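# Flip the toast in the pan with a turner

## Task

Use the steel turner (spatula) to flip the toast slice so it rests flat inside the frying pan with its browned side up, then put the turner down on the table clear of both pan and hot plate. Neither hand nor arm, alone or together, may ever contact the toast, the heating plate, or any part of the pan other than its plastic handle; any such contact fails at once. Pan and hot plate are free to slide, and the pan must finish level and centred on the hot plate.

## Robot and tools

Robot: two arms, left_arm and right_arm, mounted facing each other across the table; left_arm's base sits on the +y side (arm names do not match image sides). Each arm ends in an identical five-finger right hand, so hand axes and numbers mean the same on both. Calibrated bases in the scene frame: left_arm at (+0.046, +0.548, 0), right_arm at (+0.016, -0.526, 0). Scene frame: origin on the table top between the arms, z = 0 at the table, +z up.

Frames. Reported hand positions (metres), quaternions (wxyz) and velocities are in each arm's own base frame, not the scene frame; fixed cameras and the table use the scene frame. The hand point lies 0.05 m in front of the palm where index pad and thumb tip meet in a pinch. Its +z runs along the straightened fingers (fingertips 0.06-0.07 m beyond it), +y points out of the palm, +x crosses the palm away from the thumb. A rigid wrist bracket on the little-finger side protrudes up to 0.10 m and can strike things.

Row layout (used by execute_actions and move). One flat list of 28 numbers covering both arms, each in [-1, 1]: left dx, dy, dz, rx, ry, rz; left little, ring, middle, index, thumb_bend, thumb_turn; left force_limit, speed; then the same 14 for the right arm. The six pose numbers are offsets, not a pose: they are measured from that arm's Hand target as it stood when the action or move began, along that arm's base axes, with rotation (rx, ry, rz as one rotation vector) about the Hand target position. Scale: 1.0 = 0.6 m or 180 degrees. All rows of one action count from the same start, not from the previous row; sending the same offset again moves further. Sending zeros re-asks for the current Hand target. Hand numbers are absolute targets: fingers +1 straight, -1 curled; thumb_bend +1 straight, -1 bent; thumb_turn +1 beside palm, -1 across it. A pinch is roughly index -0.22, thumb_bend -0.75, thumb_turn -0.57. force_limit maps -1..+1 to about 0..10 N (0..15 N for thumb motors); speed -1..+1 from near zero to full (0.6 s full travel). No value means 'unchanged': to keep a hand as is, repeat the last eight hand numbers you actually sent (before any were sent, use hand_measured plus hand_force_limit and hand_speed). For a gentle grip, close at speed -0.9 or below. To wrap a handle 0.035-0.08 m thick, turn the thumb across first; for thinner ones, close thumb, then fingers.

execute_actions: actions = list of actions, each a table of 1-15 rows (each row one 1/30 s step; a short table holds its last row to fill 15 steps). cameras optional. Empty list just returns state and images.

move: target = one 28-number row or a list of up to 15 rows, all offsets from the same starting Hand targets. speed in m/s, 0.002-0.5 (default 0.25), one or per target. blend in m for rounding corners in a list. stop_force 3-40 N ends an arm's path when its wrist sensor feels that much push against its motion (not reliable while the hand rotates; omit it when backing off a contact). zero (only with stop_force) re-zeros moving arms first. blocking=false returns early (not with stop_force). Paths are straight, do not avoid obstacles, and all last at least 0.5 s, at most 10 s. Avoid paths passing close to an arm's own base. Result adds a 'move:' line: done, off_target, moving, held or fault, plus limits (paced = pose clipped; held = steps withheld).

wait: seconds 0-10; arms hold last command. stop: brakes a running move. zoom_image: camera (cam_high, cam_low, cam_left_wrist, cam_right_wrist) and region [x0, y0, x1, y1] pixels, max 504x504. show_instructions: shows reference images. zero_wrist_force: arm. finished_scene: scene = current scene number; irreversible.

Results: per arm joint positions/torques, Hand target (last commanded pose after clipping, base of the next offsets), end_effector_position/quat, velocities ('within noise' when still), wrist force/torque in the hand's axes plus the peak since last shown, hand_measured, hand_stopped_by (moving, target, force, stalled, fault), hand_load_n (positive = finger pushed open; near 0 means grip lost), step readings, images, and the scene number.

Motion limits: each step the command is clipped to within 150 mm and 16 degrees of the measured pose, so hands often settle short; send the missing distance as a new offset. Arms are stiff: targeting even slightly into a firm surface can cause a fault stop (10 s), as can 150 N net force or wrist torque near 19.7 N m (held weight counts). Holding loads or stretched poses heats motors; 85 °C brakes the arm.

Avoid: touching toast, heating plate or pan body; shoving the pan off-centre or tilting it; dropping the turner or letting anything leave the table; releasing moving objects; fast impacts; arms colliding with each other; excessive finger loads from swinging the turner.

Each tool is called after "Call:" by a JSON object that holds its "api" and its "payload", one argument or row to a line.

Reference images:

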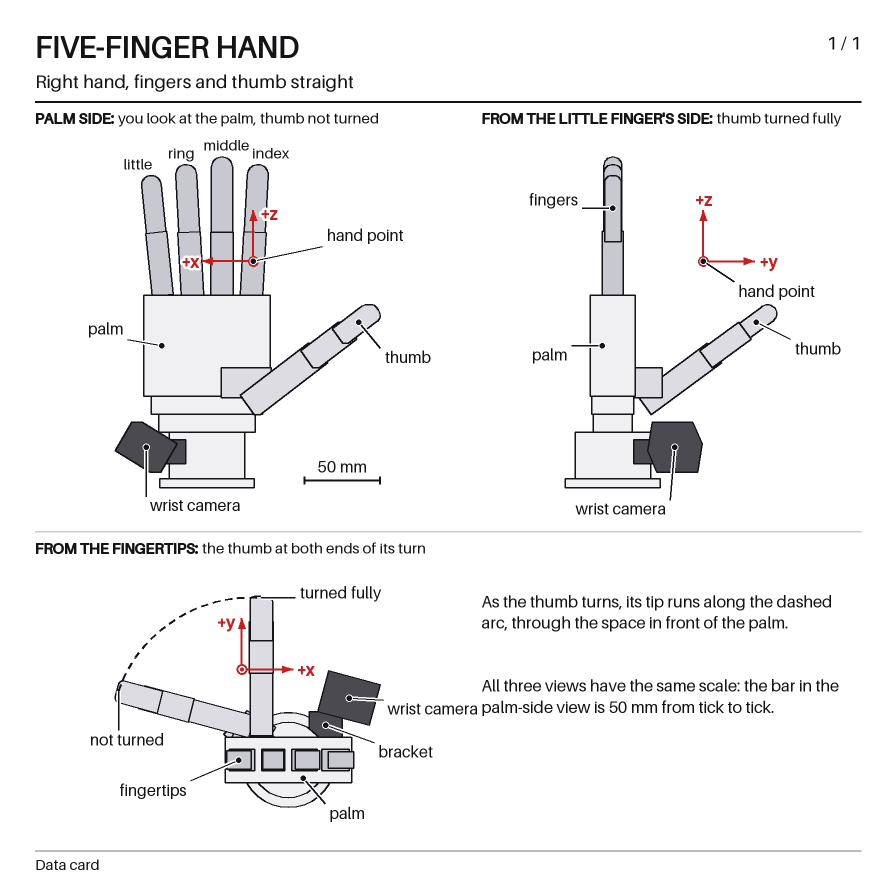

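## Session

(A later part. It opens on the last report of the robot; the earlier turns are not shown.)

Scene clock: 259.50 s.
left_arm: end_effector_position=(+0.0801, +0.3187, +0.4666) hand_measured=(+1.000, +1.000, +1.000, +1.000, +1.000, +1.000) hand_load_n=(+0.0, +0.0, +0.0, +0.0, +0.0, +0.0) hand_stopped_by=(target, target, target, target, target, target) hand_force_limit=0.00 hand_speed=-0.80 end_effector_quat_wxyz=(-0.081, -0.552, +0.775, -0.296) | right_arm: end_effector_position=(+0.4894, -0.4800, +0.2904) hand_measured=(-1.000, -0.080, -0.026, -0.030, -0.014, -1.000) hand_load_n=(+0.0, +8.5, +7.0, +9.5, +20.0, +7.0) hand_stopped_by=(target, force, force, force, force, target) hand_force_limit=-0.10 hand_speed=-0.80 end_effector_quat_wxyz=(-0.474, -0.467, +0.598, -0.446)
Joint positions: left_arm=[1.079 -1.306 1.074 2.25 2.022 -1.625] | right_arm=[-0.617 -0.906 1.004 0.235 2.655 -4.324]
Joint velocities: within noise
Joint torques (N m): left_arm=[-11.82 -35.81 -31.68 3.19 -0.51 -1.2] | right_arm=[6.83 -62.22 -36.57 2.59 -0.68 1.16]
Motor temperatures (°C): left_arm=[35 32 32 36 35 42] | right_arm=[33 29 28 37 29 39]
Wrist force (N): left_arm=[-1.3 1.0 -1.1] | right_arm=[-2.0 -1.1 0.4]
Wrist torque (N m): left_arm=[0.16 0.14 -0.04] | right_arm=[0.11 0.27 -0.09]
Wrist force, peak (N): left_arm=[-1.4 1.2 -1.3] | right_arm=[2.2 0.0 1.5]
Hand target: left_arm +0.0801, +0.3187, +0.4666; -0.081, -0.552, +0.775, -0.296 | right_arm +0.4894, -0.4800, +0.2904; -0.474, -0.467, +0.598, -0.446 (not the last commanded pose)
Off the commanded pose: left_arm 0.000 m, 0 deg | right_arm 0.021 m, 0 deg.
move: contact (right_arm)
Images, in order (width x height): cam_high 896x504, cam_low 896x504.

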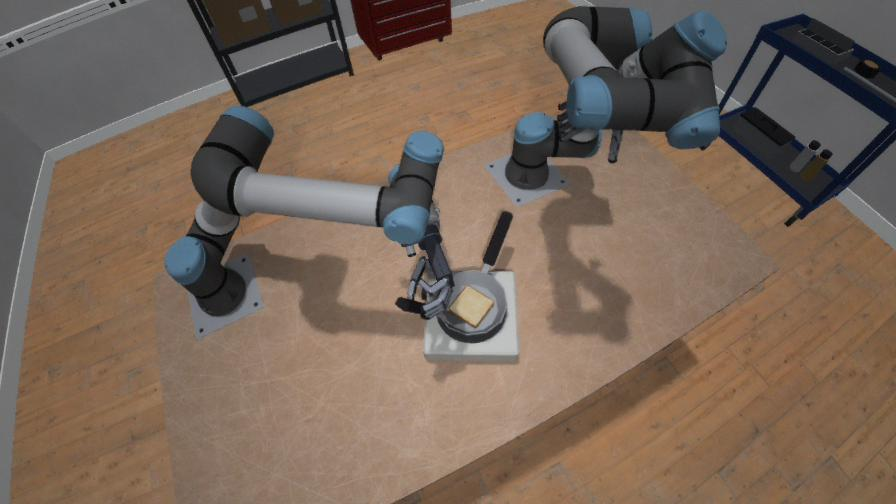

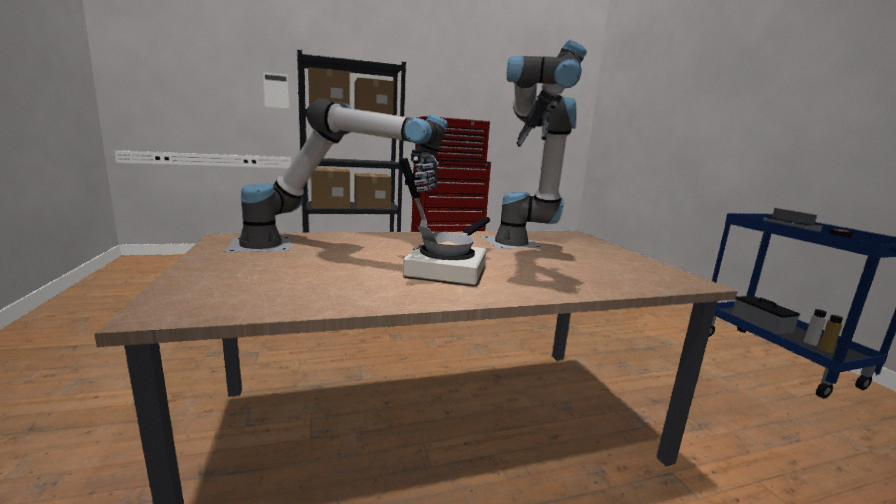

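Call:
{"api": "move", "payload": {
  "target": [0,0,0,0,0,0,1,1,1,1,1,1,0,-0.8,-0.0539,-0.0174,-0.0533,0.0256,-0.0793,0,-1,-0.5,-0.6,-0.6,-0.3,-1,-0.1,-0.8],
  "speed": 0.04,
  "cameras": ["cam_low","cam_high"]
}}

Call:
{"api": "zoom_image", "payload": {
  "camera": "cam_low",
  "region": [405, 200, 485, 260]
}}

Call:
{"api": "zoom_image", "payload": {
  "camera": "cam_high",
  "region": [425, 260, 515, 350]
}}

Scene clock: 266.60 s.
left_arm: end_effector_position=(+0.0801, +0.3187, +0.4666) hand_measured=(+1.000, +1.000, +1.000, +1.000, +1.000, +1.000) hand_load_n=(+0.0, +0.0, +0.0, +0.0, +0.0, +0.0) hand_stopped_by=(target, target, target, target, target, target) hand_force_limit=0.00 hand_speed=-0.80 end_effector_quat_wxyz=(-0.081, -0.552, +0.775, -0.296) | right_arm: end_effector_position=(+0.4570, -0.4904, +0.2584) hand_measured=(-1.000, -0.080, -0.026, -0.030, -0.014, -1.000) hand_load_n=(+0.0, +12.5, +9.0, +9.5, +16.5, +4.0) hand_stopped_by=(target, force, force, force, force, target) hand_force_limit=-0.10 hand_speed=-0.80 end_effector_quat_wxyz=(-0.377, -0.427, +0.670, -0.476)
Joint positions: left_arm=[1.079 -1.306 1.074 2.25 2.022 -1.625] | right_arm=[-0.698 -0.994 1.143 0.304 2.497 -4.009]
Joint velocities: within noise
Joint torques (N m): left_arm=[-10.73 -35.69 -33.47 3.32 -0.62 -1.2] | right_arm=[7.3 -42.69 -34.86 1.78 1.14 -1.53]
Motor temperatures (°C): left_arm=[35 32 32 36 35 42] | right_arm=[33 29 28 37 29 39]
Wrist force (N): left_arm=[-1.2 0.8 -1.1] | right_arm=[2.9 -0.7 1.0]
Wrist torque (N m): left_arm=[0.12 0.13 -0.04] | right_arm=[0.00 0.12 -0.02]
Wrist force, peak (N): left_arm=[-1.7 1.1 -1.3] | right_arm=[3.2 0.6 1.3]
Hand target: left_arm +0.0801, +0.3187, +0.4666; -0.081, -0.552, +0.775, -0.296 | right_arm +0.4571, -0.4904, +0.2584; -0.377, -0.427, +0.670, -0.476
Off the commanded pose: left_arm 0.000 m, 0 deg | right_arm 0.000 m, 0 deg.
move: done
Images, in order (width x height): cam_high 896x504, cam_low 896x504.

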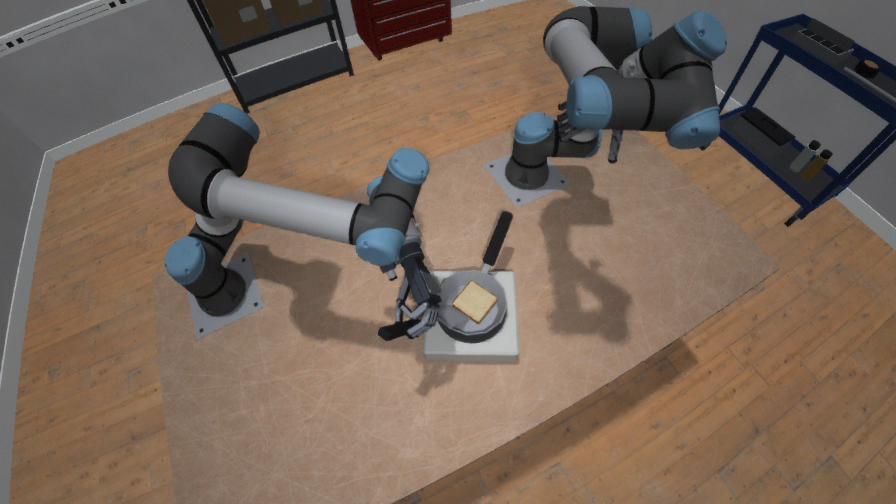

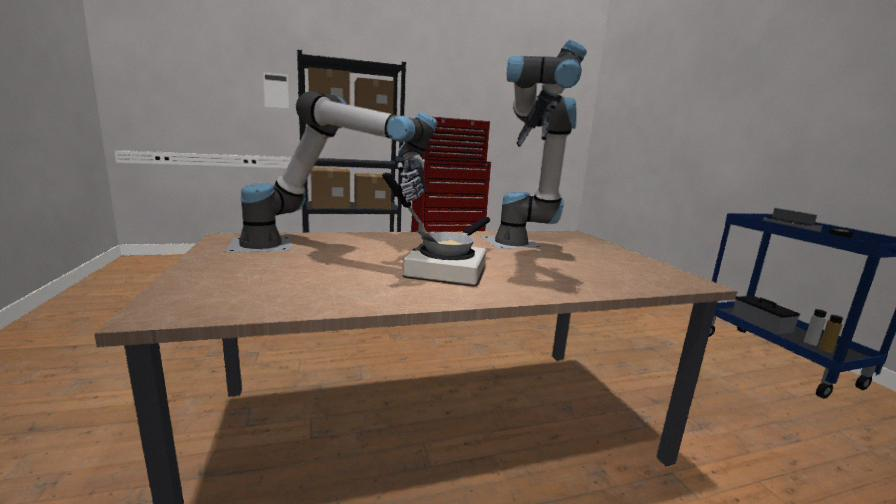

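Scaled by 6.300 from the camera's 896x504 image, which has a finer 1280x720 frame.

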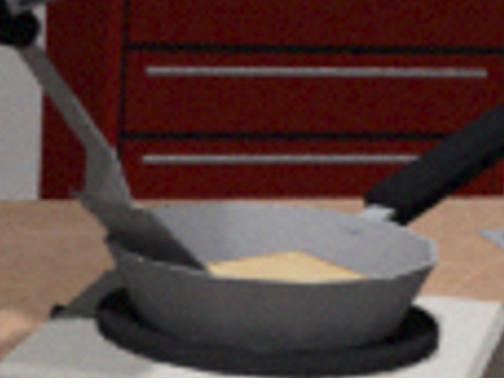

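Scaled by 5.600 from the camera's 896x504 image, which has a finer 1280x720 frame.

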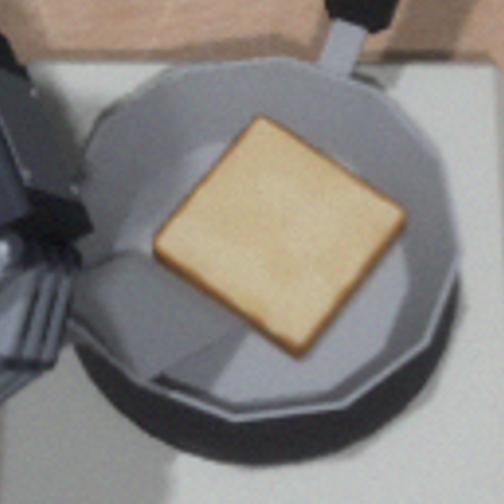

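Call:
{"api": "move", "payload": {
  "target": [0,0,0,0,0,0,1,1,1,1,1,1,0,-0.8,-0.0127,-0.0041,-0.0395,0.0154,-0.0476,0,-1,-0.5,-0.6,-0.6,-0.3,-1,-0.1,-0.8],
  "speed": 0.04,
  "cameras": ["cam_low","cam_high"]
}}

Call:
{"api": "zoom_image", "payload": {
  "camera": "cam_low",
  "region": [405, 200, 485, 260]
}}

Call:
{"api": "zoom_image", "payload": {
  "camera": "cam_high",
  "region": [425, 260, 515, 350]
}}

Scene clock: 270.23 s.
left_arm: end_effector_position=(+0.0801, +0.3187, +0.4666) hand_measured=(+1.000, +1.000, +1.000, +1.000, +1.000, +1.000) hand_load_n=(+0.0, +0.0, +0.0, +0.0, +0.0, +0.0) hand_stopped_by=(target, target, target, target, target, target) hand_force_limit=0.00 hand_speed=-0.80 end_effector_quat_wxyz=(-0.081, -0.552, +0.775, -0.296) | right_arm: end_effector_position=(+0.4494, -0.4929, +0.2346) hand_measured=(-1.000, -0.080, -0.026, -0.030, -0.014, -1.000) hand_load_n=(+0.0, +7.5, +7.5, +8.5, +19.5, +6.5) hand_stopped_by=(target, force, force, force, force, target) hand_force_limit=-0.10 hand_speed=-0.80 end_effector_quat_wxyz=(-0.316, -0.399, +0.708, -0.490) end_effector_velocity=(+0.000, +0.000, +0.002) end_effector_angular_velocity=(-0.002, +0.006, +0.000)
Joint positions: left_arm=[1.079 -1.306 1.074 2.25 2.022 -1.625] | right_arm=[-0.739 -1.032 1.217 0.308 2.398 -3.85]
Joint velocities: left_arm=[within noise] | right_arm=[0.001 -0.001 -0.001 0.001 0.003 -0.007]
Joint torques (N m): left_arm=[-9.64 -35.38 -31.42 3.38 -0.48 -1.18] | right_arm=[3 -46.56 -35.63 -1.03 2.51 -1.5]
Motor temperatures (°C): left_arm=[35 32 32 36 35 42] | right_arm=[33 29 28 37 29 39]
Wrist force (N): left_arm=[-1.1 0.9 -1.1] | right_arm=[-0.8 0.2 0.9]
Wrist torque (N m): left_arm=[0.15 0.11 -0.03] | right_arm=[0.17 0.21 -0.07]
Wrist force, peak (N): left_arm=[-1.6 1.2 -1.1] | right_arm=[6.1 0.0 2.0]
Hand target: left_arm +0.0801, +0.3187, +0.4666; -0.081, -0.552, +0.775, -0.296 | right_arm +0.4495, -0.4929, +0.2347; -0.316, -0.399, +0.708, -0.490
Off the commanded pose: left_arm 0.000 m, 0 deg | right_arm 0.000 m, 0 deg.
move: done
Images, in order (width x height): cam_high 896x504, cam_low 896x504.

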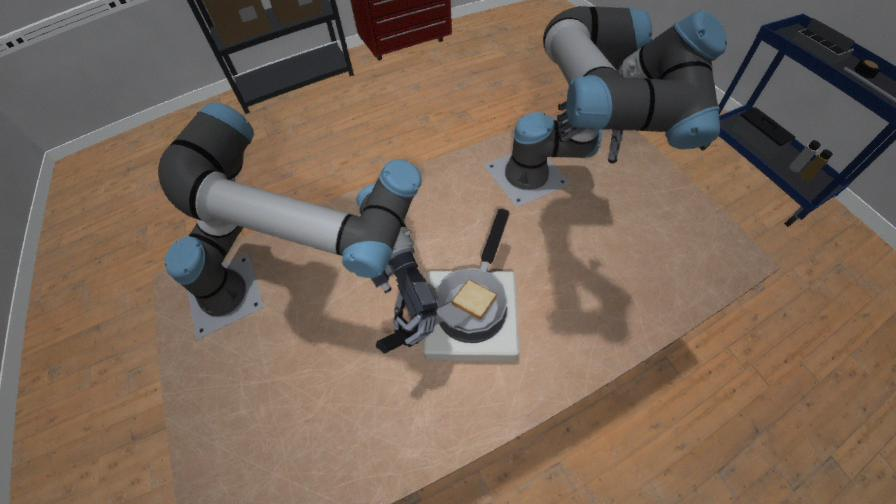

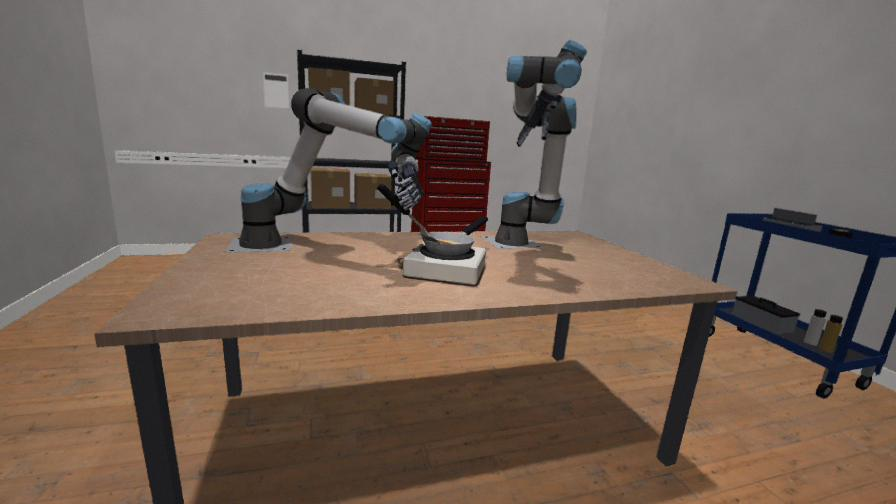

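Scaled by 6.300 from the camera's 896x504 image, which has a finer 1280x720 frame.

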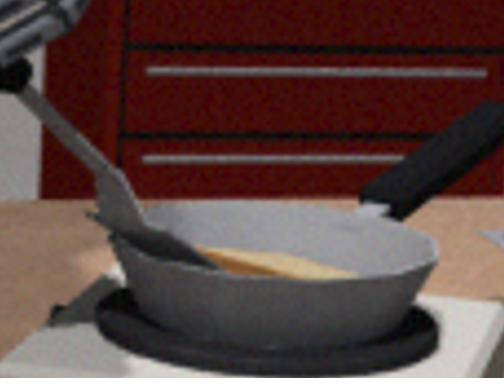

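Scaled by 5.600 from the camera's 896x504 image, which has a finer 1280x720 frame.

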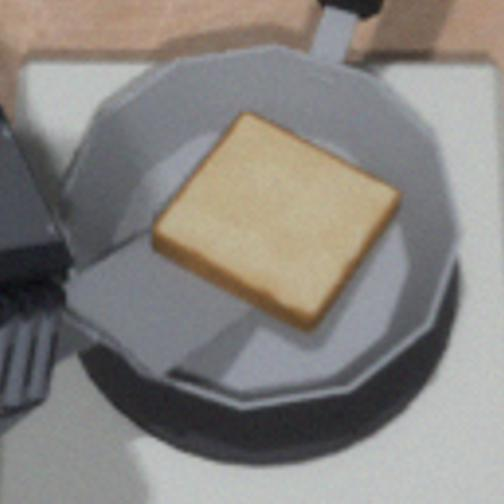

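Call:
{"api": "move", "payload": {
  "target": [0,0,0,0,0,0,1,1,1,1,1,1,0,-0.8,0.0238,0.0077,0.0,0,0,0,-1,-0.5,-0.6,-0.6,-0.3,-1,-0.1,-0.8],
  "speed": 0.04,
  "cameras": ["cam_low","cam_high"]
}}

Call:
{"api": "zoom_image", "payload": {
  "camera": "cam_low",
  "region": [405, 200, 485, 260]
}}

Call:
{"api": "zoom_image", "payload": {
  "camera": "cam_high",
  "region": [425, 260, 515, 350]
}}

Scene clock: 273.17 s.
left_arm: end_effector_position=(+0.0801, +0.3187, +0.4666) hand_measured=(+1.000, +1.000, +1.000, +1.000, +1.000, +1.000) hand_load_n=(+0.0, +0.0, +0.0, +0.0, +0.0, +0.0) hand_stopped_by=(target, target, target, target, target, target) hand_force_limit=0.00 hand_speed=-0.80 end_effector_quat_wxyz=(-0.081, -0.552, +0.775, -0.296) | right_arm: end_effector_position=(+0.4638, -0.4882, +0.2347) hand_measured=(-1.000, -0.080, -0.026, -0.030, -0.014, -1.000) hand_load_n=(+0.0, +7.5, +7.0, +7.0, +20.0, +6.0) hand_stopped_by=(target, force, force, force, force, target) hand_force_limit=-0.10 hand_speed=-0.80 end_effector_quat_wxyz=(-0.316, -0.399, +0.708, -0.490)
Joint positions: left_arm=[1.079 -1.306 1.074 2.25 2.022 -1.625] | right_arm=[-0.716 -1.002 1.172 0.336 2.419 -3.834]
Joint velocities: within noise
Joint torques (N m): left_arm=[-9.11 -35.43 -31.13 3.29 -0.15 -1.01] | right_arm=[-7.39 -58.43 -17.44 -1.71 -1.01 -1.2]
Motor temperatures (°C): left_arm=[35 32 32 36 35 42] | right_arm=[33 29 28 37 29 39]
Wrist force (N): left_arm=[-1.3 1.0 -1.0] | right_arm=[-1.4 0.7 1.1]
Wrist torque (N m): left_arm=[0.15 0.14 -0.04] | right_arm=[0.18 0.22 -0.16]
Wrist force, peak (N): left_arm=[-1.4 1.4 -1.4] | right_arm=[-1.4 0.7 1.4]
Hand target: left_arm +0.0801, +0.3187, +0.4666; -0.081, -0.552, +0.775, -0.296 | right_arm +0.4638, -0.4882, +0.2347; -0.316, -0.399, +0.708, -0.490
Off the commanded pose: left_arm 0.000 m, 0 deg | right_arm 0.000 m, 0 deg.
move: done
Images, in order (width x height): cam_high 896x504, cam_low 896x504.

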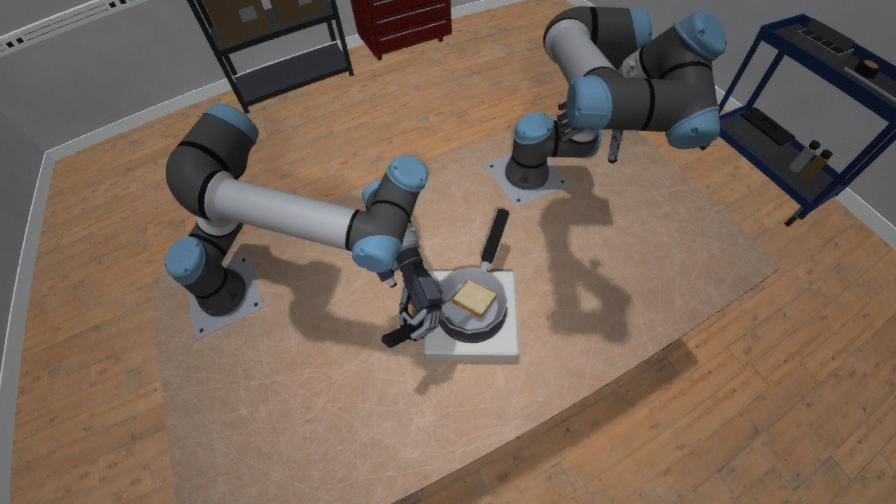

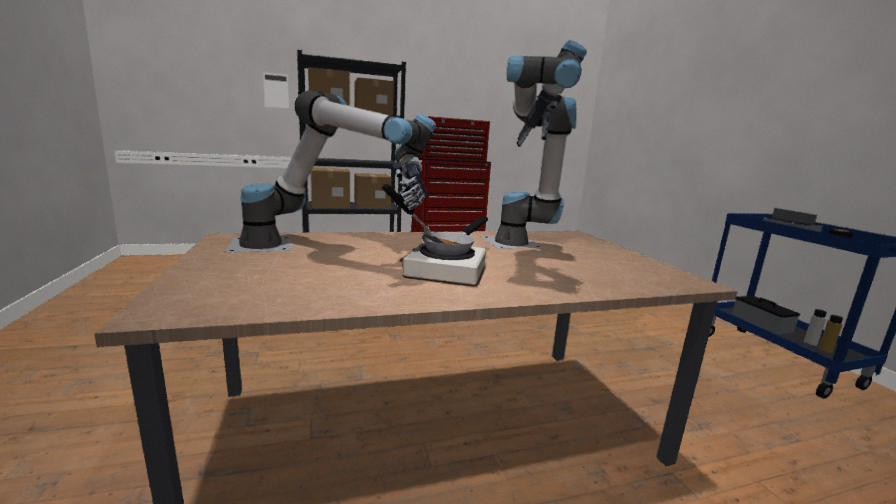

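Scaled by 6.300 from the camera's 896x504 image, which has a finer 1280x720 frame.

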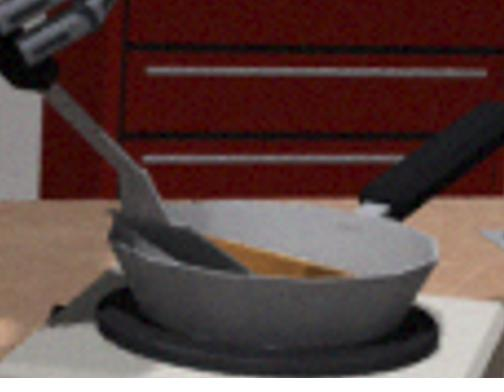

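Scaled by 5.600 from the camera's 896x504 image, which has a finer 1280x720 frame.

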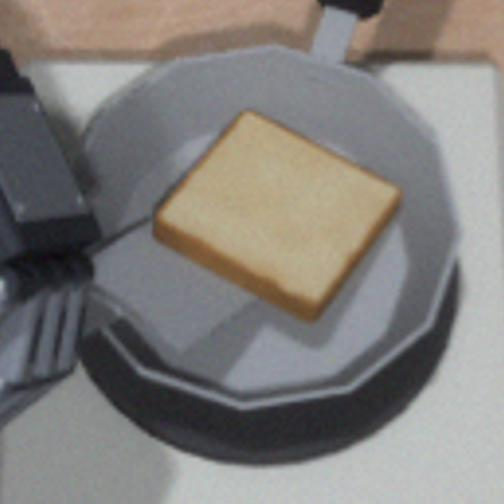

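Call:
{"api": "move", "payload": {
  "target": [0,0,0,0,0,0,1,1,1,1,1,1,0,-0.8,0.0317,0.0103,-0.005,0,0,0,-1,-0.5,-0.6,-0.6,-0.3,-1,-0.1,-0.8],
  "speed": 0.04,
  "cameras": ["cam_low","cam_high"]
}}

Call:
{"api": "zoom_image", "payload": {
  "camera": "cam_low",
  "region": [405, 200, 485, 260]
}}

Call:
{"api": "zoom_image", "payload": {
  "camera": "cam_high",
  "region": [425, 260, 515, 350]
}}

Scene clock: 275.03 s.
left_arm: end_effector_position=(+0.0801, +0.3187, +0.4666) hand_measured=(+1.000, +1.000, +1.000, +1.000, +1.000, +1.000) hand_load_n=(+0.0, +0.0, +0.0, +0.0, +0.0, +0.0) hand_stopped_by=(target, target, target, target, target, target) hand_force_limit=0.00 hand_speed=-0.80 end_effector_quat_wxyz=(-0.081, -0.552, +0.775, -0.296) | right_arm: end_effector_position=(+0.4828, -0.4820, +0.2317) hand_measured=(-1.000, -0.080, -0.026, -0.030, -0.014, -1.000) hand_load_n=(+0.0, +11.0, +7.5, +4.5, +20.0, +4.0) hand_stopped_by=(target, force, force, force, force, target) hand_force_limit=-0.10 hand_speed=-0.80 end_effector_quat_wxyz=(-0.316, -0.399, +0.708, -0.490) end_effector_velocity=(+0.000, +0.000, +0.000) end_effector_angular_velocity=(+0.000, -0.001, +0.003)
Joint positions: left_arm=[1.079 -1.306 1.074 2.25 2.022 -1.625] | right_arm=[-0.686 -0.96 1.113 0.369 2.445 -3.812]
Joint velocities: left_arm=[within noise] | right_arm=[-0.002 -0.003 0.005 -0.004 -0.004 -0.002]
Joint torques (N m): left_arm=[-9.43 -36.19 -31.71 3.53 -0.49 -0.75] | right_arm=[-7.82 -57.9 -18.09 -1.42 -0.83 -1.29]
Motor temperatures (°C): left_arm=[35 32 32 36 35 42] | right_arm=[33 29 28 37 29 39]
Wrist force (N): left_arm=[-1.2 1.1 -1.3] | right_arm=[-0.7 0.2 0.9]
Wrist torque (N m): left_arm=[0.18 0.14 -0.03] | right_arm=[0.19 0.04 -0.04]
Wrist force, peak (N): left_arm=[-1.4 1.2 -1.4] | right_arm=[-1.5 0.7 1.5]
Hand target: left_arm +0.0801, +0.3187, +0.4666; -0.081, -0.552, +0.775, -0.296 | right_arm +0.4828, -0.4821, +0.2317; -0.316, -0.399, +0.708, -0.490
Off the commanded pose: left_arm 0.000 m, 0 deg | right_arm 0.000 m, 0 deg.
move: done
Images, in order (width x height): cam_high 896x504, cam_low 896x504.

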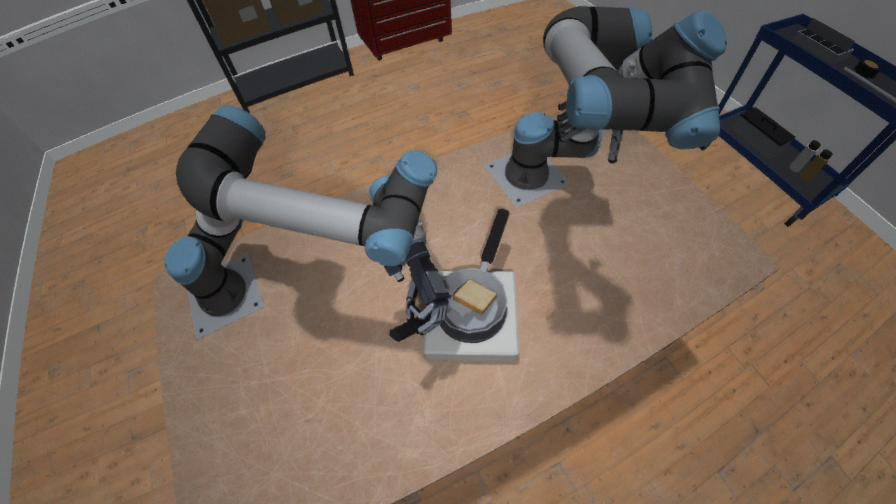

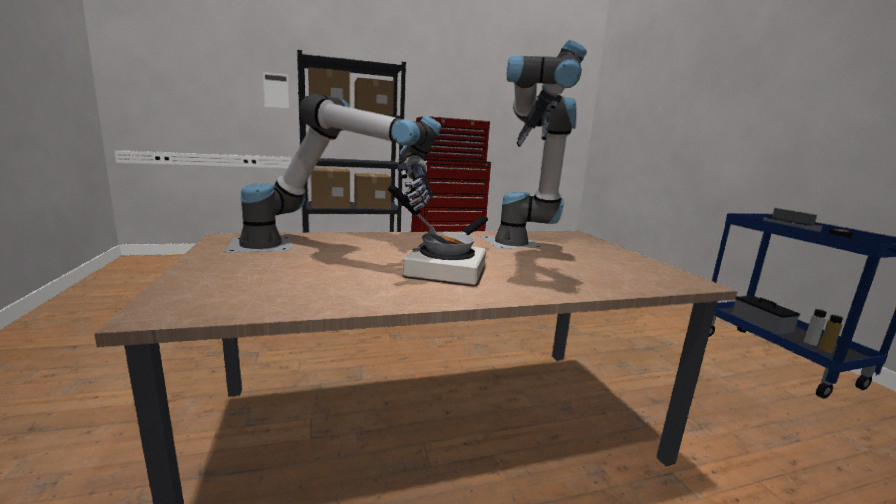

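Scaled by 6.300 from the camera's 896x504 image, which has a finer 1280x720 frame.

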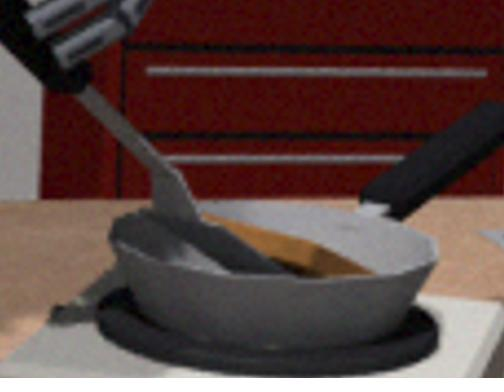

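Scaled by 5.600 from the camera's 896x504 image, which has a finer 1280x720 frame.

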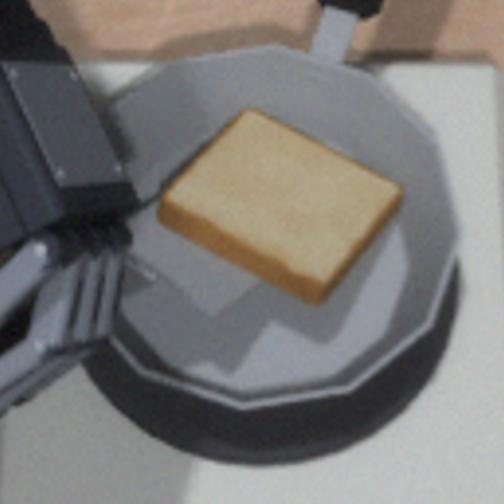

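Call:
{"api": "move", "payload": {
  "target": [0,0,0,0,0,0,1,1,1,1,1,1,0,-0.8,0.0285,0.0092,-0.005,0,0,0,-1,-0.5,-0.6,-0.6,-0.3,-1,-0.1,-0.8],
  "speed": 0.04,
  "cameras": ["cam_low","cam_high"]
}}

Call:
{"api": "zoom_image", "payload": {
  "camera": "cam_low",
  "region": [405, 200, 485, 260]
}}

Call:
{"api": "zoom_image", "payload": {
  "camera": "cam_high",
  "region": [425, 260, 515, 350]
}}

Scene clock: 277.97 s.
left_arm: end_effector_position=(+0.0801, +0.3187, +0.4666) hand_measured=(+1.000, +1.000, +1.000, +1.000, +1.000, +1.000) hand_load_n=(+0.0, +0.0, +0.0, +0.5, +0.0, +0.0) hand_stopped_by=(target, target, target, target, target, target) hand_force_limit=0.00 hand_speed=-0.80 end_effector_quat_wxyz=(-0.081, -0.552, +0.775, -0.296) | right_arm: end_effector_position=(+0.4999, -0.4765, +0.2287) hand_measured=(-1.000, -0.080, -0.026, -0.030, -0.014, -1.000) hand_load_n=(+0.0, +11.5, +8.0, +3.5, +19.5, +4.0) hand_stopped_by=(target, force, force, force, force, target) hand_force_limit=-0.10 hand_speed=-0.80 end_effector_quat_wxyz=(-0.316, -0.399, +0.708, -0.490) end_effector_velocity=(-0.001, -0.001, +0.000) end_effector_angular_velocity=(+0.000, -0.001, +0.002)
Joint positions: left_arm=[1.079 -1.306 1.074 2.25 2.022 -1.625] | right_arm=[-0.661 -0.92 1.057 0.401 2.467 -3.791]
Joint velocities: left_arm=[within noise] | right_arm=[-0.003 -0.003 0.005 -0.004 -0.004 -0.002]
Joint torques (N m): left_arm=[-9.92 -35.34 -32.37 3.66 -0.5 -0.73] | right_arm=[-6.8 -59.77 -15.45 -1.48 -0.73 -1.43]
Motor temperatures (°C): left_arm=[35 32 32 36 35 42] | right_arm=[33 29 28 37 29 39]
Wrist force (N): left_arm=[-1.4 1.1 -0.8] | right_arm=[-0.3 0.3 0.2]
Wrist torque (N m): left_arm=[0.14 0.15 -0.04] | right_arm=[0.22 -0.05 0.01]
Wrist force, peak (N): left_arm=[-1.5 1.2 -1.3] | right_arm=[1.3 1.3 1.6]
Hand target: left_arm +0.0801, +0.3187, +0.4666; -0.081, -0.552, +0.775, -0.296 | right_arm +0.4999, -0.4765, +0.2287; -0.316, -0.399, +0.708, -0.490
Off the commanded pose: left_arm 0.000 m, 0 deg | right_arm 0.000 m, 0 deg.
move: done
Images, in order (width x height): cam_high 896x504, cam_low 896x504.

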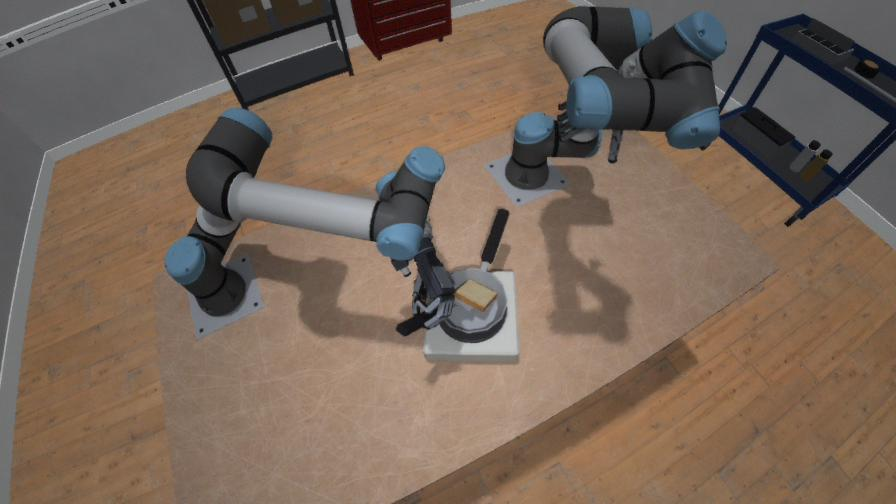

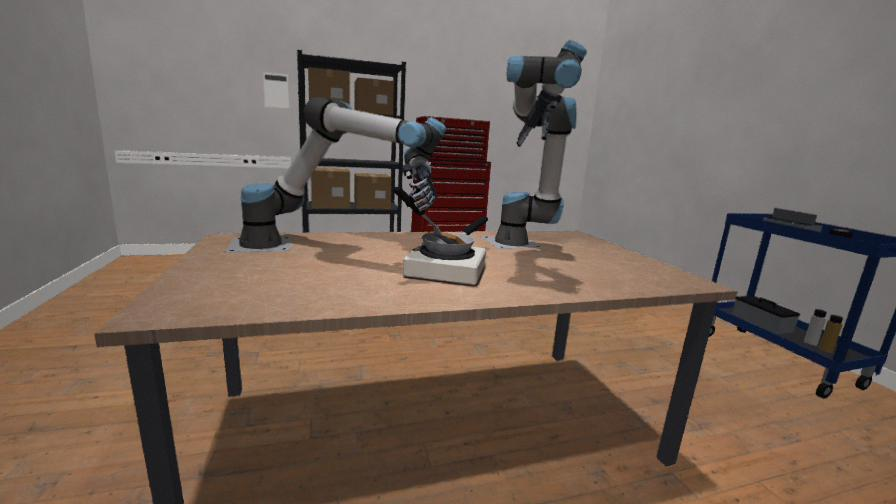

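Scaled by 6.300 from the camera's 896x504 image, which has a finer 1280x720 frame.

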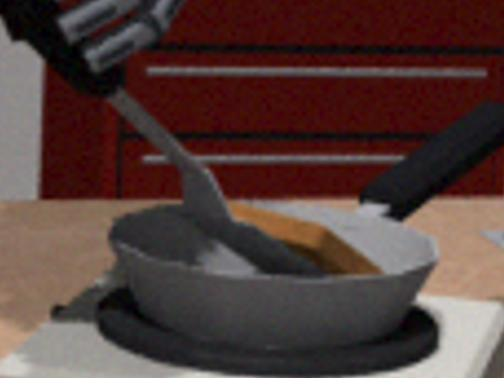

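Scaled by 5.600 from the camera's 896x504 image, which has a finer 1280x720 frame.

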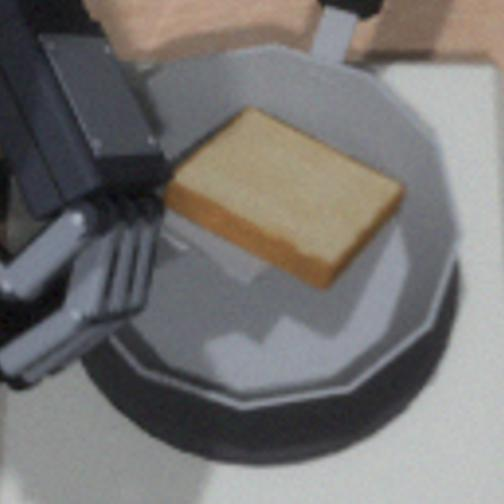

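Call:
{"api": "move", "payload": {
  "target": [
    [0,0,0,0,0,0,1,1,1,1,1,1,0,-0.8,-0.035,-0.011,-0.015,0.0214,-0.066,0,-1,-0.5,-0.6,-0.6,-0.3,-1,-0.1,-0.8],
    [0,0,0,0,0,0,1,1,1,1,1,1,0,-0.8,-0.0793,-0.0256,-0.05,0.0427,-0.1321,0,-1,-0.5,-0.6,-0.6,-0.3,-1,-0.1,-0.8]
  ],
  "speed": 0.05,
  "cameras": ["cam_low","cam_high"]
}}

Call:
{"api": "zoom_image", "payload": {
  "camera": "cam_low",
  "region": [405, 200, 485, 260]
}}

Call:
{"api": "zoom_image", "payload": {
  "camera": "cam_high",
  "region": [425, 260, 515, 350]
}}

Scene clock: 285.50 s.
left_arm: end_effector_position=(+0.0801, +0.3187, +0.4666) hand_measured=(+1.000, +1.000, +1.000, +1.000, +1.000, +1.000) hand_load_n=(+0.0, +0.0, +0.0, +0.0, +0.0, +0.0) hand_stopped_by=(target, target, target, target, target, target) hand_force_limit=0.00 hand_speed=-0.80 end_effector_quat_wxyz=(-0.081, -0.552, +0.775, -0.296) | right_arm: end_effector_position=(+0.4522, -0.4920, +0.1987) hand_measured=(-1.000, -0.080, -0.026, -0.030, -0.014, -1.000) hand_load_n=(+0.0, +6.5, +7.0, +7.0, +20.0, +7.0) hand_stopped_by=(target, force, force, force, force, target) hand_force_limit=-0.10 hand_speed=-0.80 end_effector_quat_wxyz=(-0.136, -0.310, +0.788, -0.514) end_effector_velocity=(+0.000, -0.001, +0.001) end_effector_angular_velocity=(-0.003, +0.005, -0.001)
Joint positions: left_arm=[1.079 -1.306 1.074 2.25 2.022 -1.625] | right_arm=[-0.846 -1.126 1.364 0.295 2.112 -3.48]
Joint velocities: left_arm=[within noise] | right_arm=[0.001 0.001 -0.004 0.001 0.005 -0.004]
Joint torques (N m): left_arm=[-9.04 -35.43 -32.08 3.88 -0.21 -0.73] | right_arm=[10.2 -40.46 -38.06 1.71 1.87 -1.64]
Motor temperatures (°C): left_arm=[35 32 32 36 35 42] | right_arm=[33 29 28 37 29 39]
Wrist force (N): left_arm=[-1.3 1.1 -1.2] | right_arm=[-1.0 1.3 1.3]
Wrist torque (N m): left_arm=[0.17 0.13 -0.04] | right_arm=[0.17 0.13 -0.16]
Wrist force, peak (N): left_arm=[-1.5 1.1 -1.4] | right_arm=[-1.5 1.3 1.9]
Hand target: left_arm +0.0801, +0.3187, +0.4666; -0.081, -0.552, +0.775, -0.296 | right_arm +0.4523, -0.4919, +0.1987; -0.136, -0.310, +0.788, -0.514
Off the commanded pose: left_arm 0.000 m, 0 deg | right_arm 0.000 m, 0 deg.
move: done
Images, in order (width x height): cam_high 896x504, cam_low 896x504.

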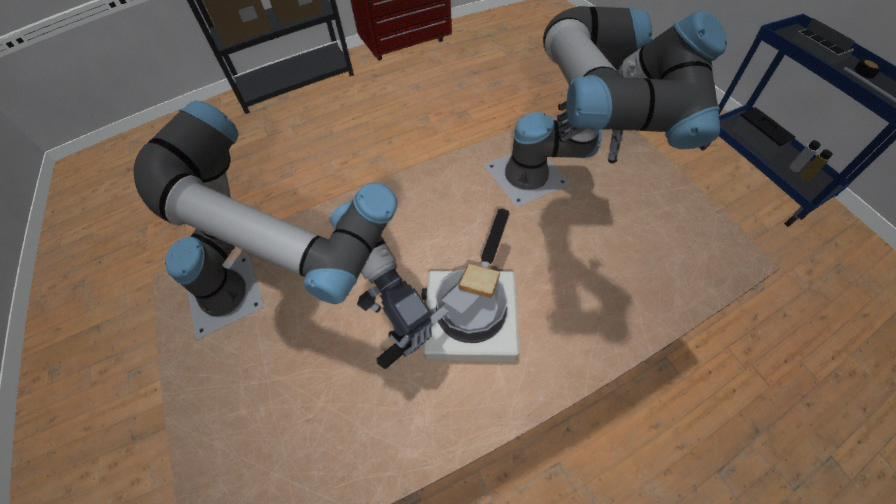

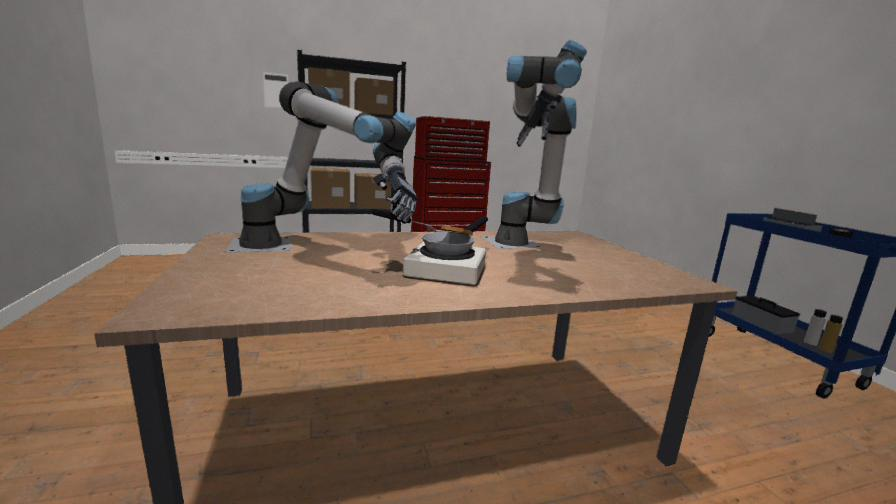

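Scaled by 6.300 from the camera's 896x504 image, which has a finer 1280x720 frame.

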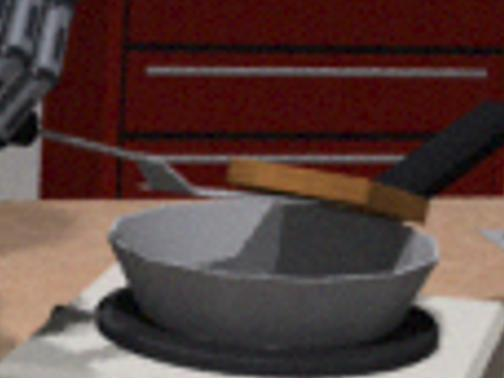

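Scaled by 5.600 from the camera's 896x504 image, which has a finer 1280x720 frame.

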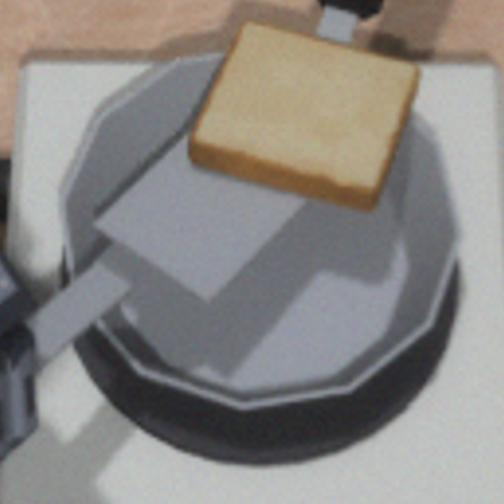

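Call:
{"api": "wait", "payload": {
  "seconds": 0
}}

Call:
{"api": "zoom_image", "payload": {
  "camera": "cam_low",
  "region": [385, 190, 505, 260]
}}

Call:
{"api": "zoom_image", "payload": {
  "camera": "cam_high",
  "region": [425, 250, 545, 350]
}}

Scene clock: 291.17 s.
left_arm: end_effector_position=(+0.0801, +0.3187, +0.4666) hand_measured=(+1.000, +1.000, +1.000, +1.000, +1.000, +1.000) hand_load_n=(+0.0, +0.0, +0.0, +0.0, +0.0, +0.0) hand_stopped_by=(target, target, target, target, target, target) hand_force_limit=0.00 hand_speed=-0.80 end_effector_quat_wxyz=(-0.081, -0.552, +0.775, -0.296) | right_arm: end_effector_position=(+0.4523, -0.4919, +0.1987) hand_measured=(-1.000, -0.080, -0.026, -0.030, -0.014, -1.000) hand_load_n=(+0.0, +7.0, +7.0, +7.0, +19.5, +7.0) hand_stopped_by=(target, force, force, force, force, target) hand_force_limit=-0.10 hand_speed=-0.80 end_effector_quat_wxyz=(-0.136, -0.310, +0.788, -0.514)
Joint positions: left_arm=[1.079 -1.306 1.074 2.25 2.022 -1.625] | right_arm=[-0.846 -1.126 1.364 0.295 2.112 -3.48]
Joint velocities: within noise
Joint torques (N m): left_arm=[-8.54 -34.22 -31.59 3.73 -0.16 -0.48] | right_arm=[7.7 -39.89 -32.39 1.64 0.36 -1.4]
Motor temperatures (°C): left_arm=[35 32 32 36 35 42] | right_arm=[32 29 28 37 29 39]
Wrist force (N): left_arm=[-1.2 1.5 -0.6] | right_arm=[-0.9 1.5 1.4]
Wrist torque (N m): left_arm=[0.19 0.11 -0.03] | right_arm=[0.20 0.13 -0.15]
Wrist force, peak (N): left_arm=[-1.5 1.3 -1.3] | right_arm=[-1.1 1.4 1.5]
Hand target: left_arm +0.0801, +0.3187, +0.4666; -0.081, -0.552, +0.775, -0.296 | right_arm +0.4523, -0.4919, +0.1987; -0.136, -0.310, +0.788, -0.514
Off the commanded pose: left_arm 0.000 m, 0 deg | right_arm 0.000 m, 0 deg.
camera_calibration:
cam_left_wrist: T_world_to_cam=[[-0.971155, 0.0233286, -0.237304, 0.183366], [0.0253808, 0.999662, -0.00559627, -0.32262], [0.237094, -0.0114578, -0.971419, 0.549543], [0, 0, 0, 1]] pos_world=[0.0559718, 0.32453, 0.575545]
cam_right_wrist: T_world_to_cam=[[-0.78344, 0.184263, -0.593523, 0.572369], [0.465079, 0.807305, -0.363263, 0.264051], [0.412218, -0.56063, -0.718172, -0.206076], [0, 0, 0, 1]] pos_world=[0.410561, -0.434168, 0.287636]

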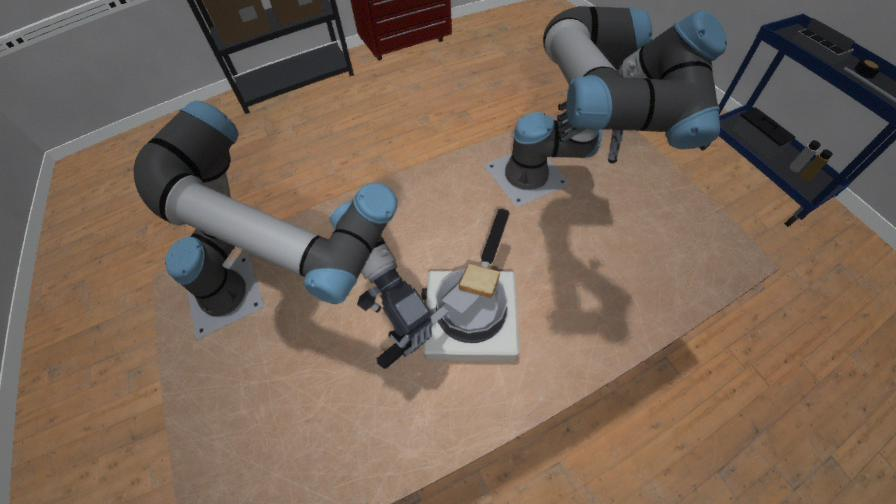

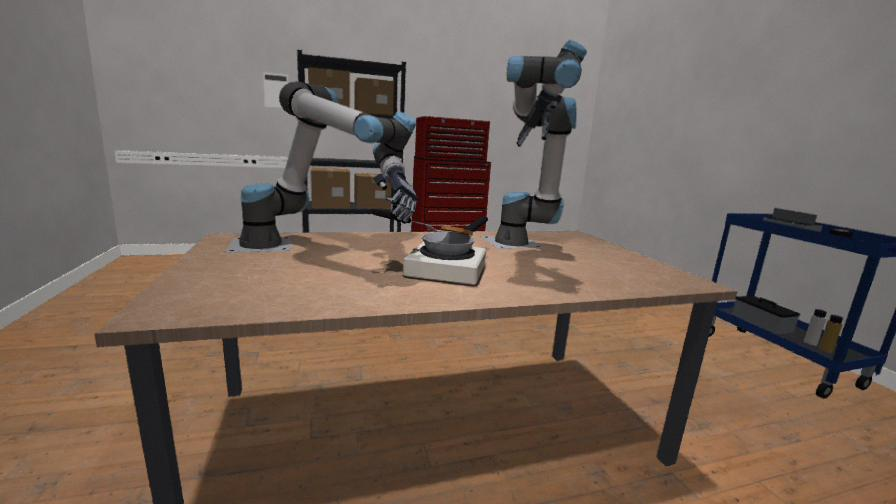

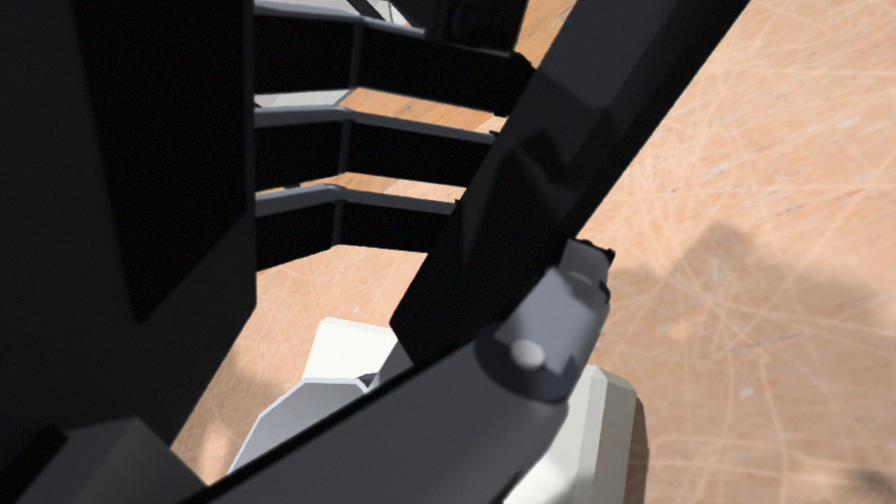

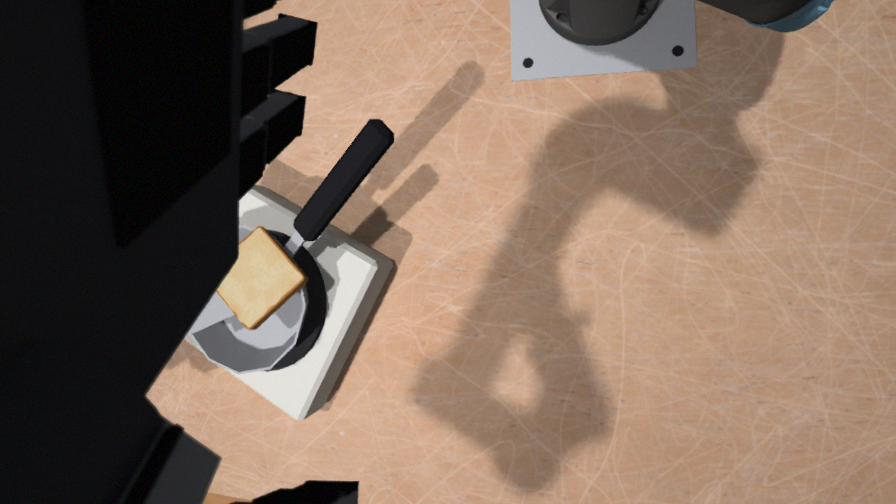

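Scaled by 4.200 from the camera's 896x504 image, which has a finer 1280x720 frame.

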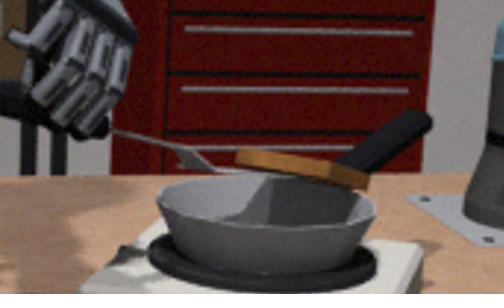

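Scaled by 4.200 from the camera's 896x504 image, which has a finer 1280x720 frame.

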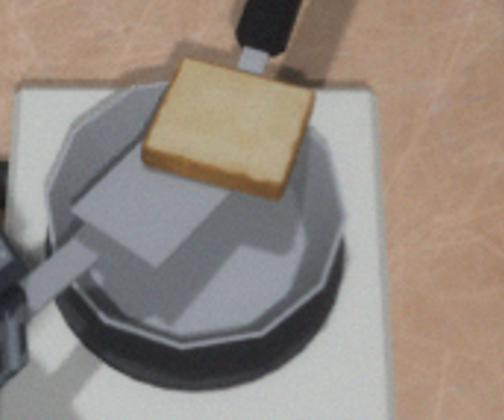

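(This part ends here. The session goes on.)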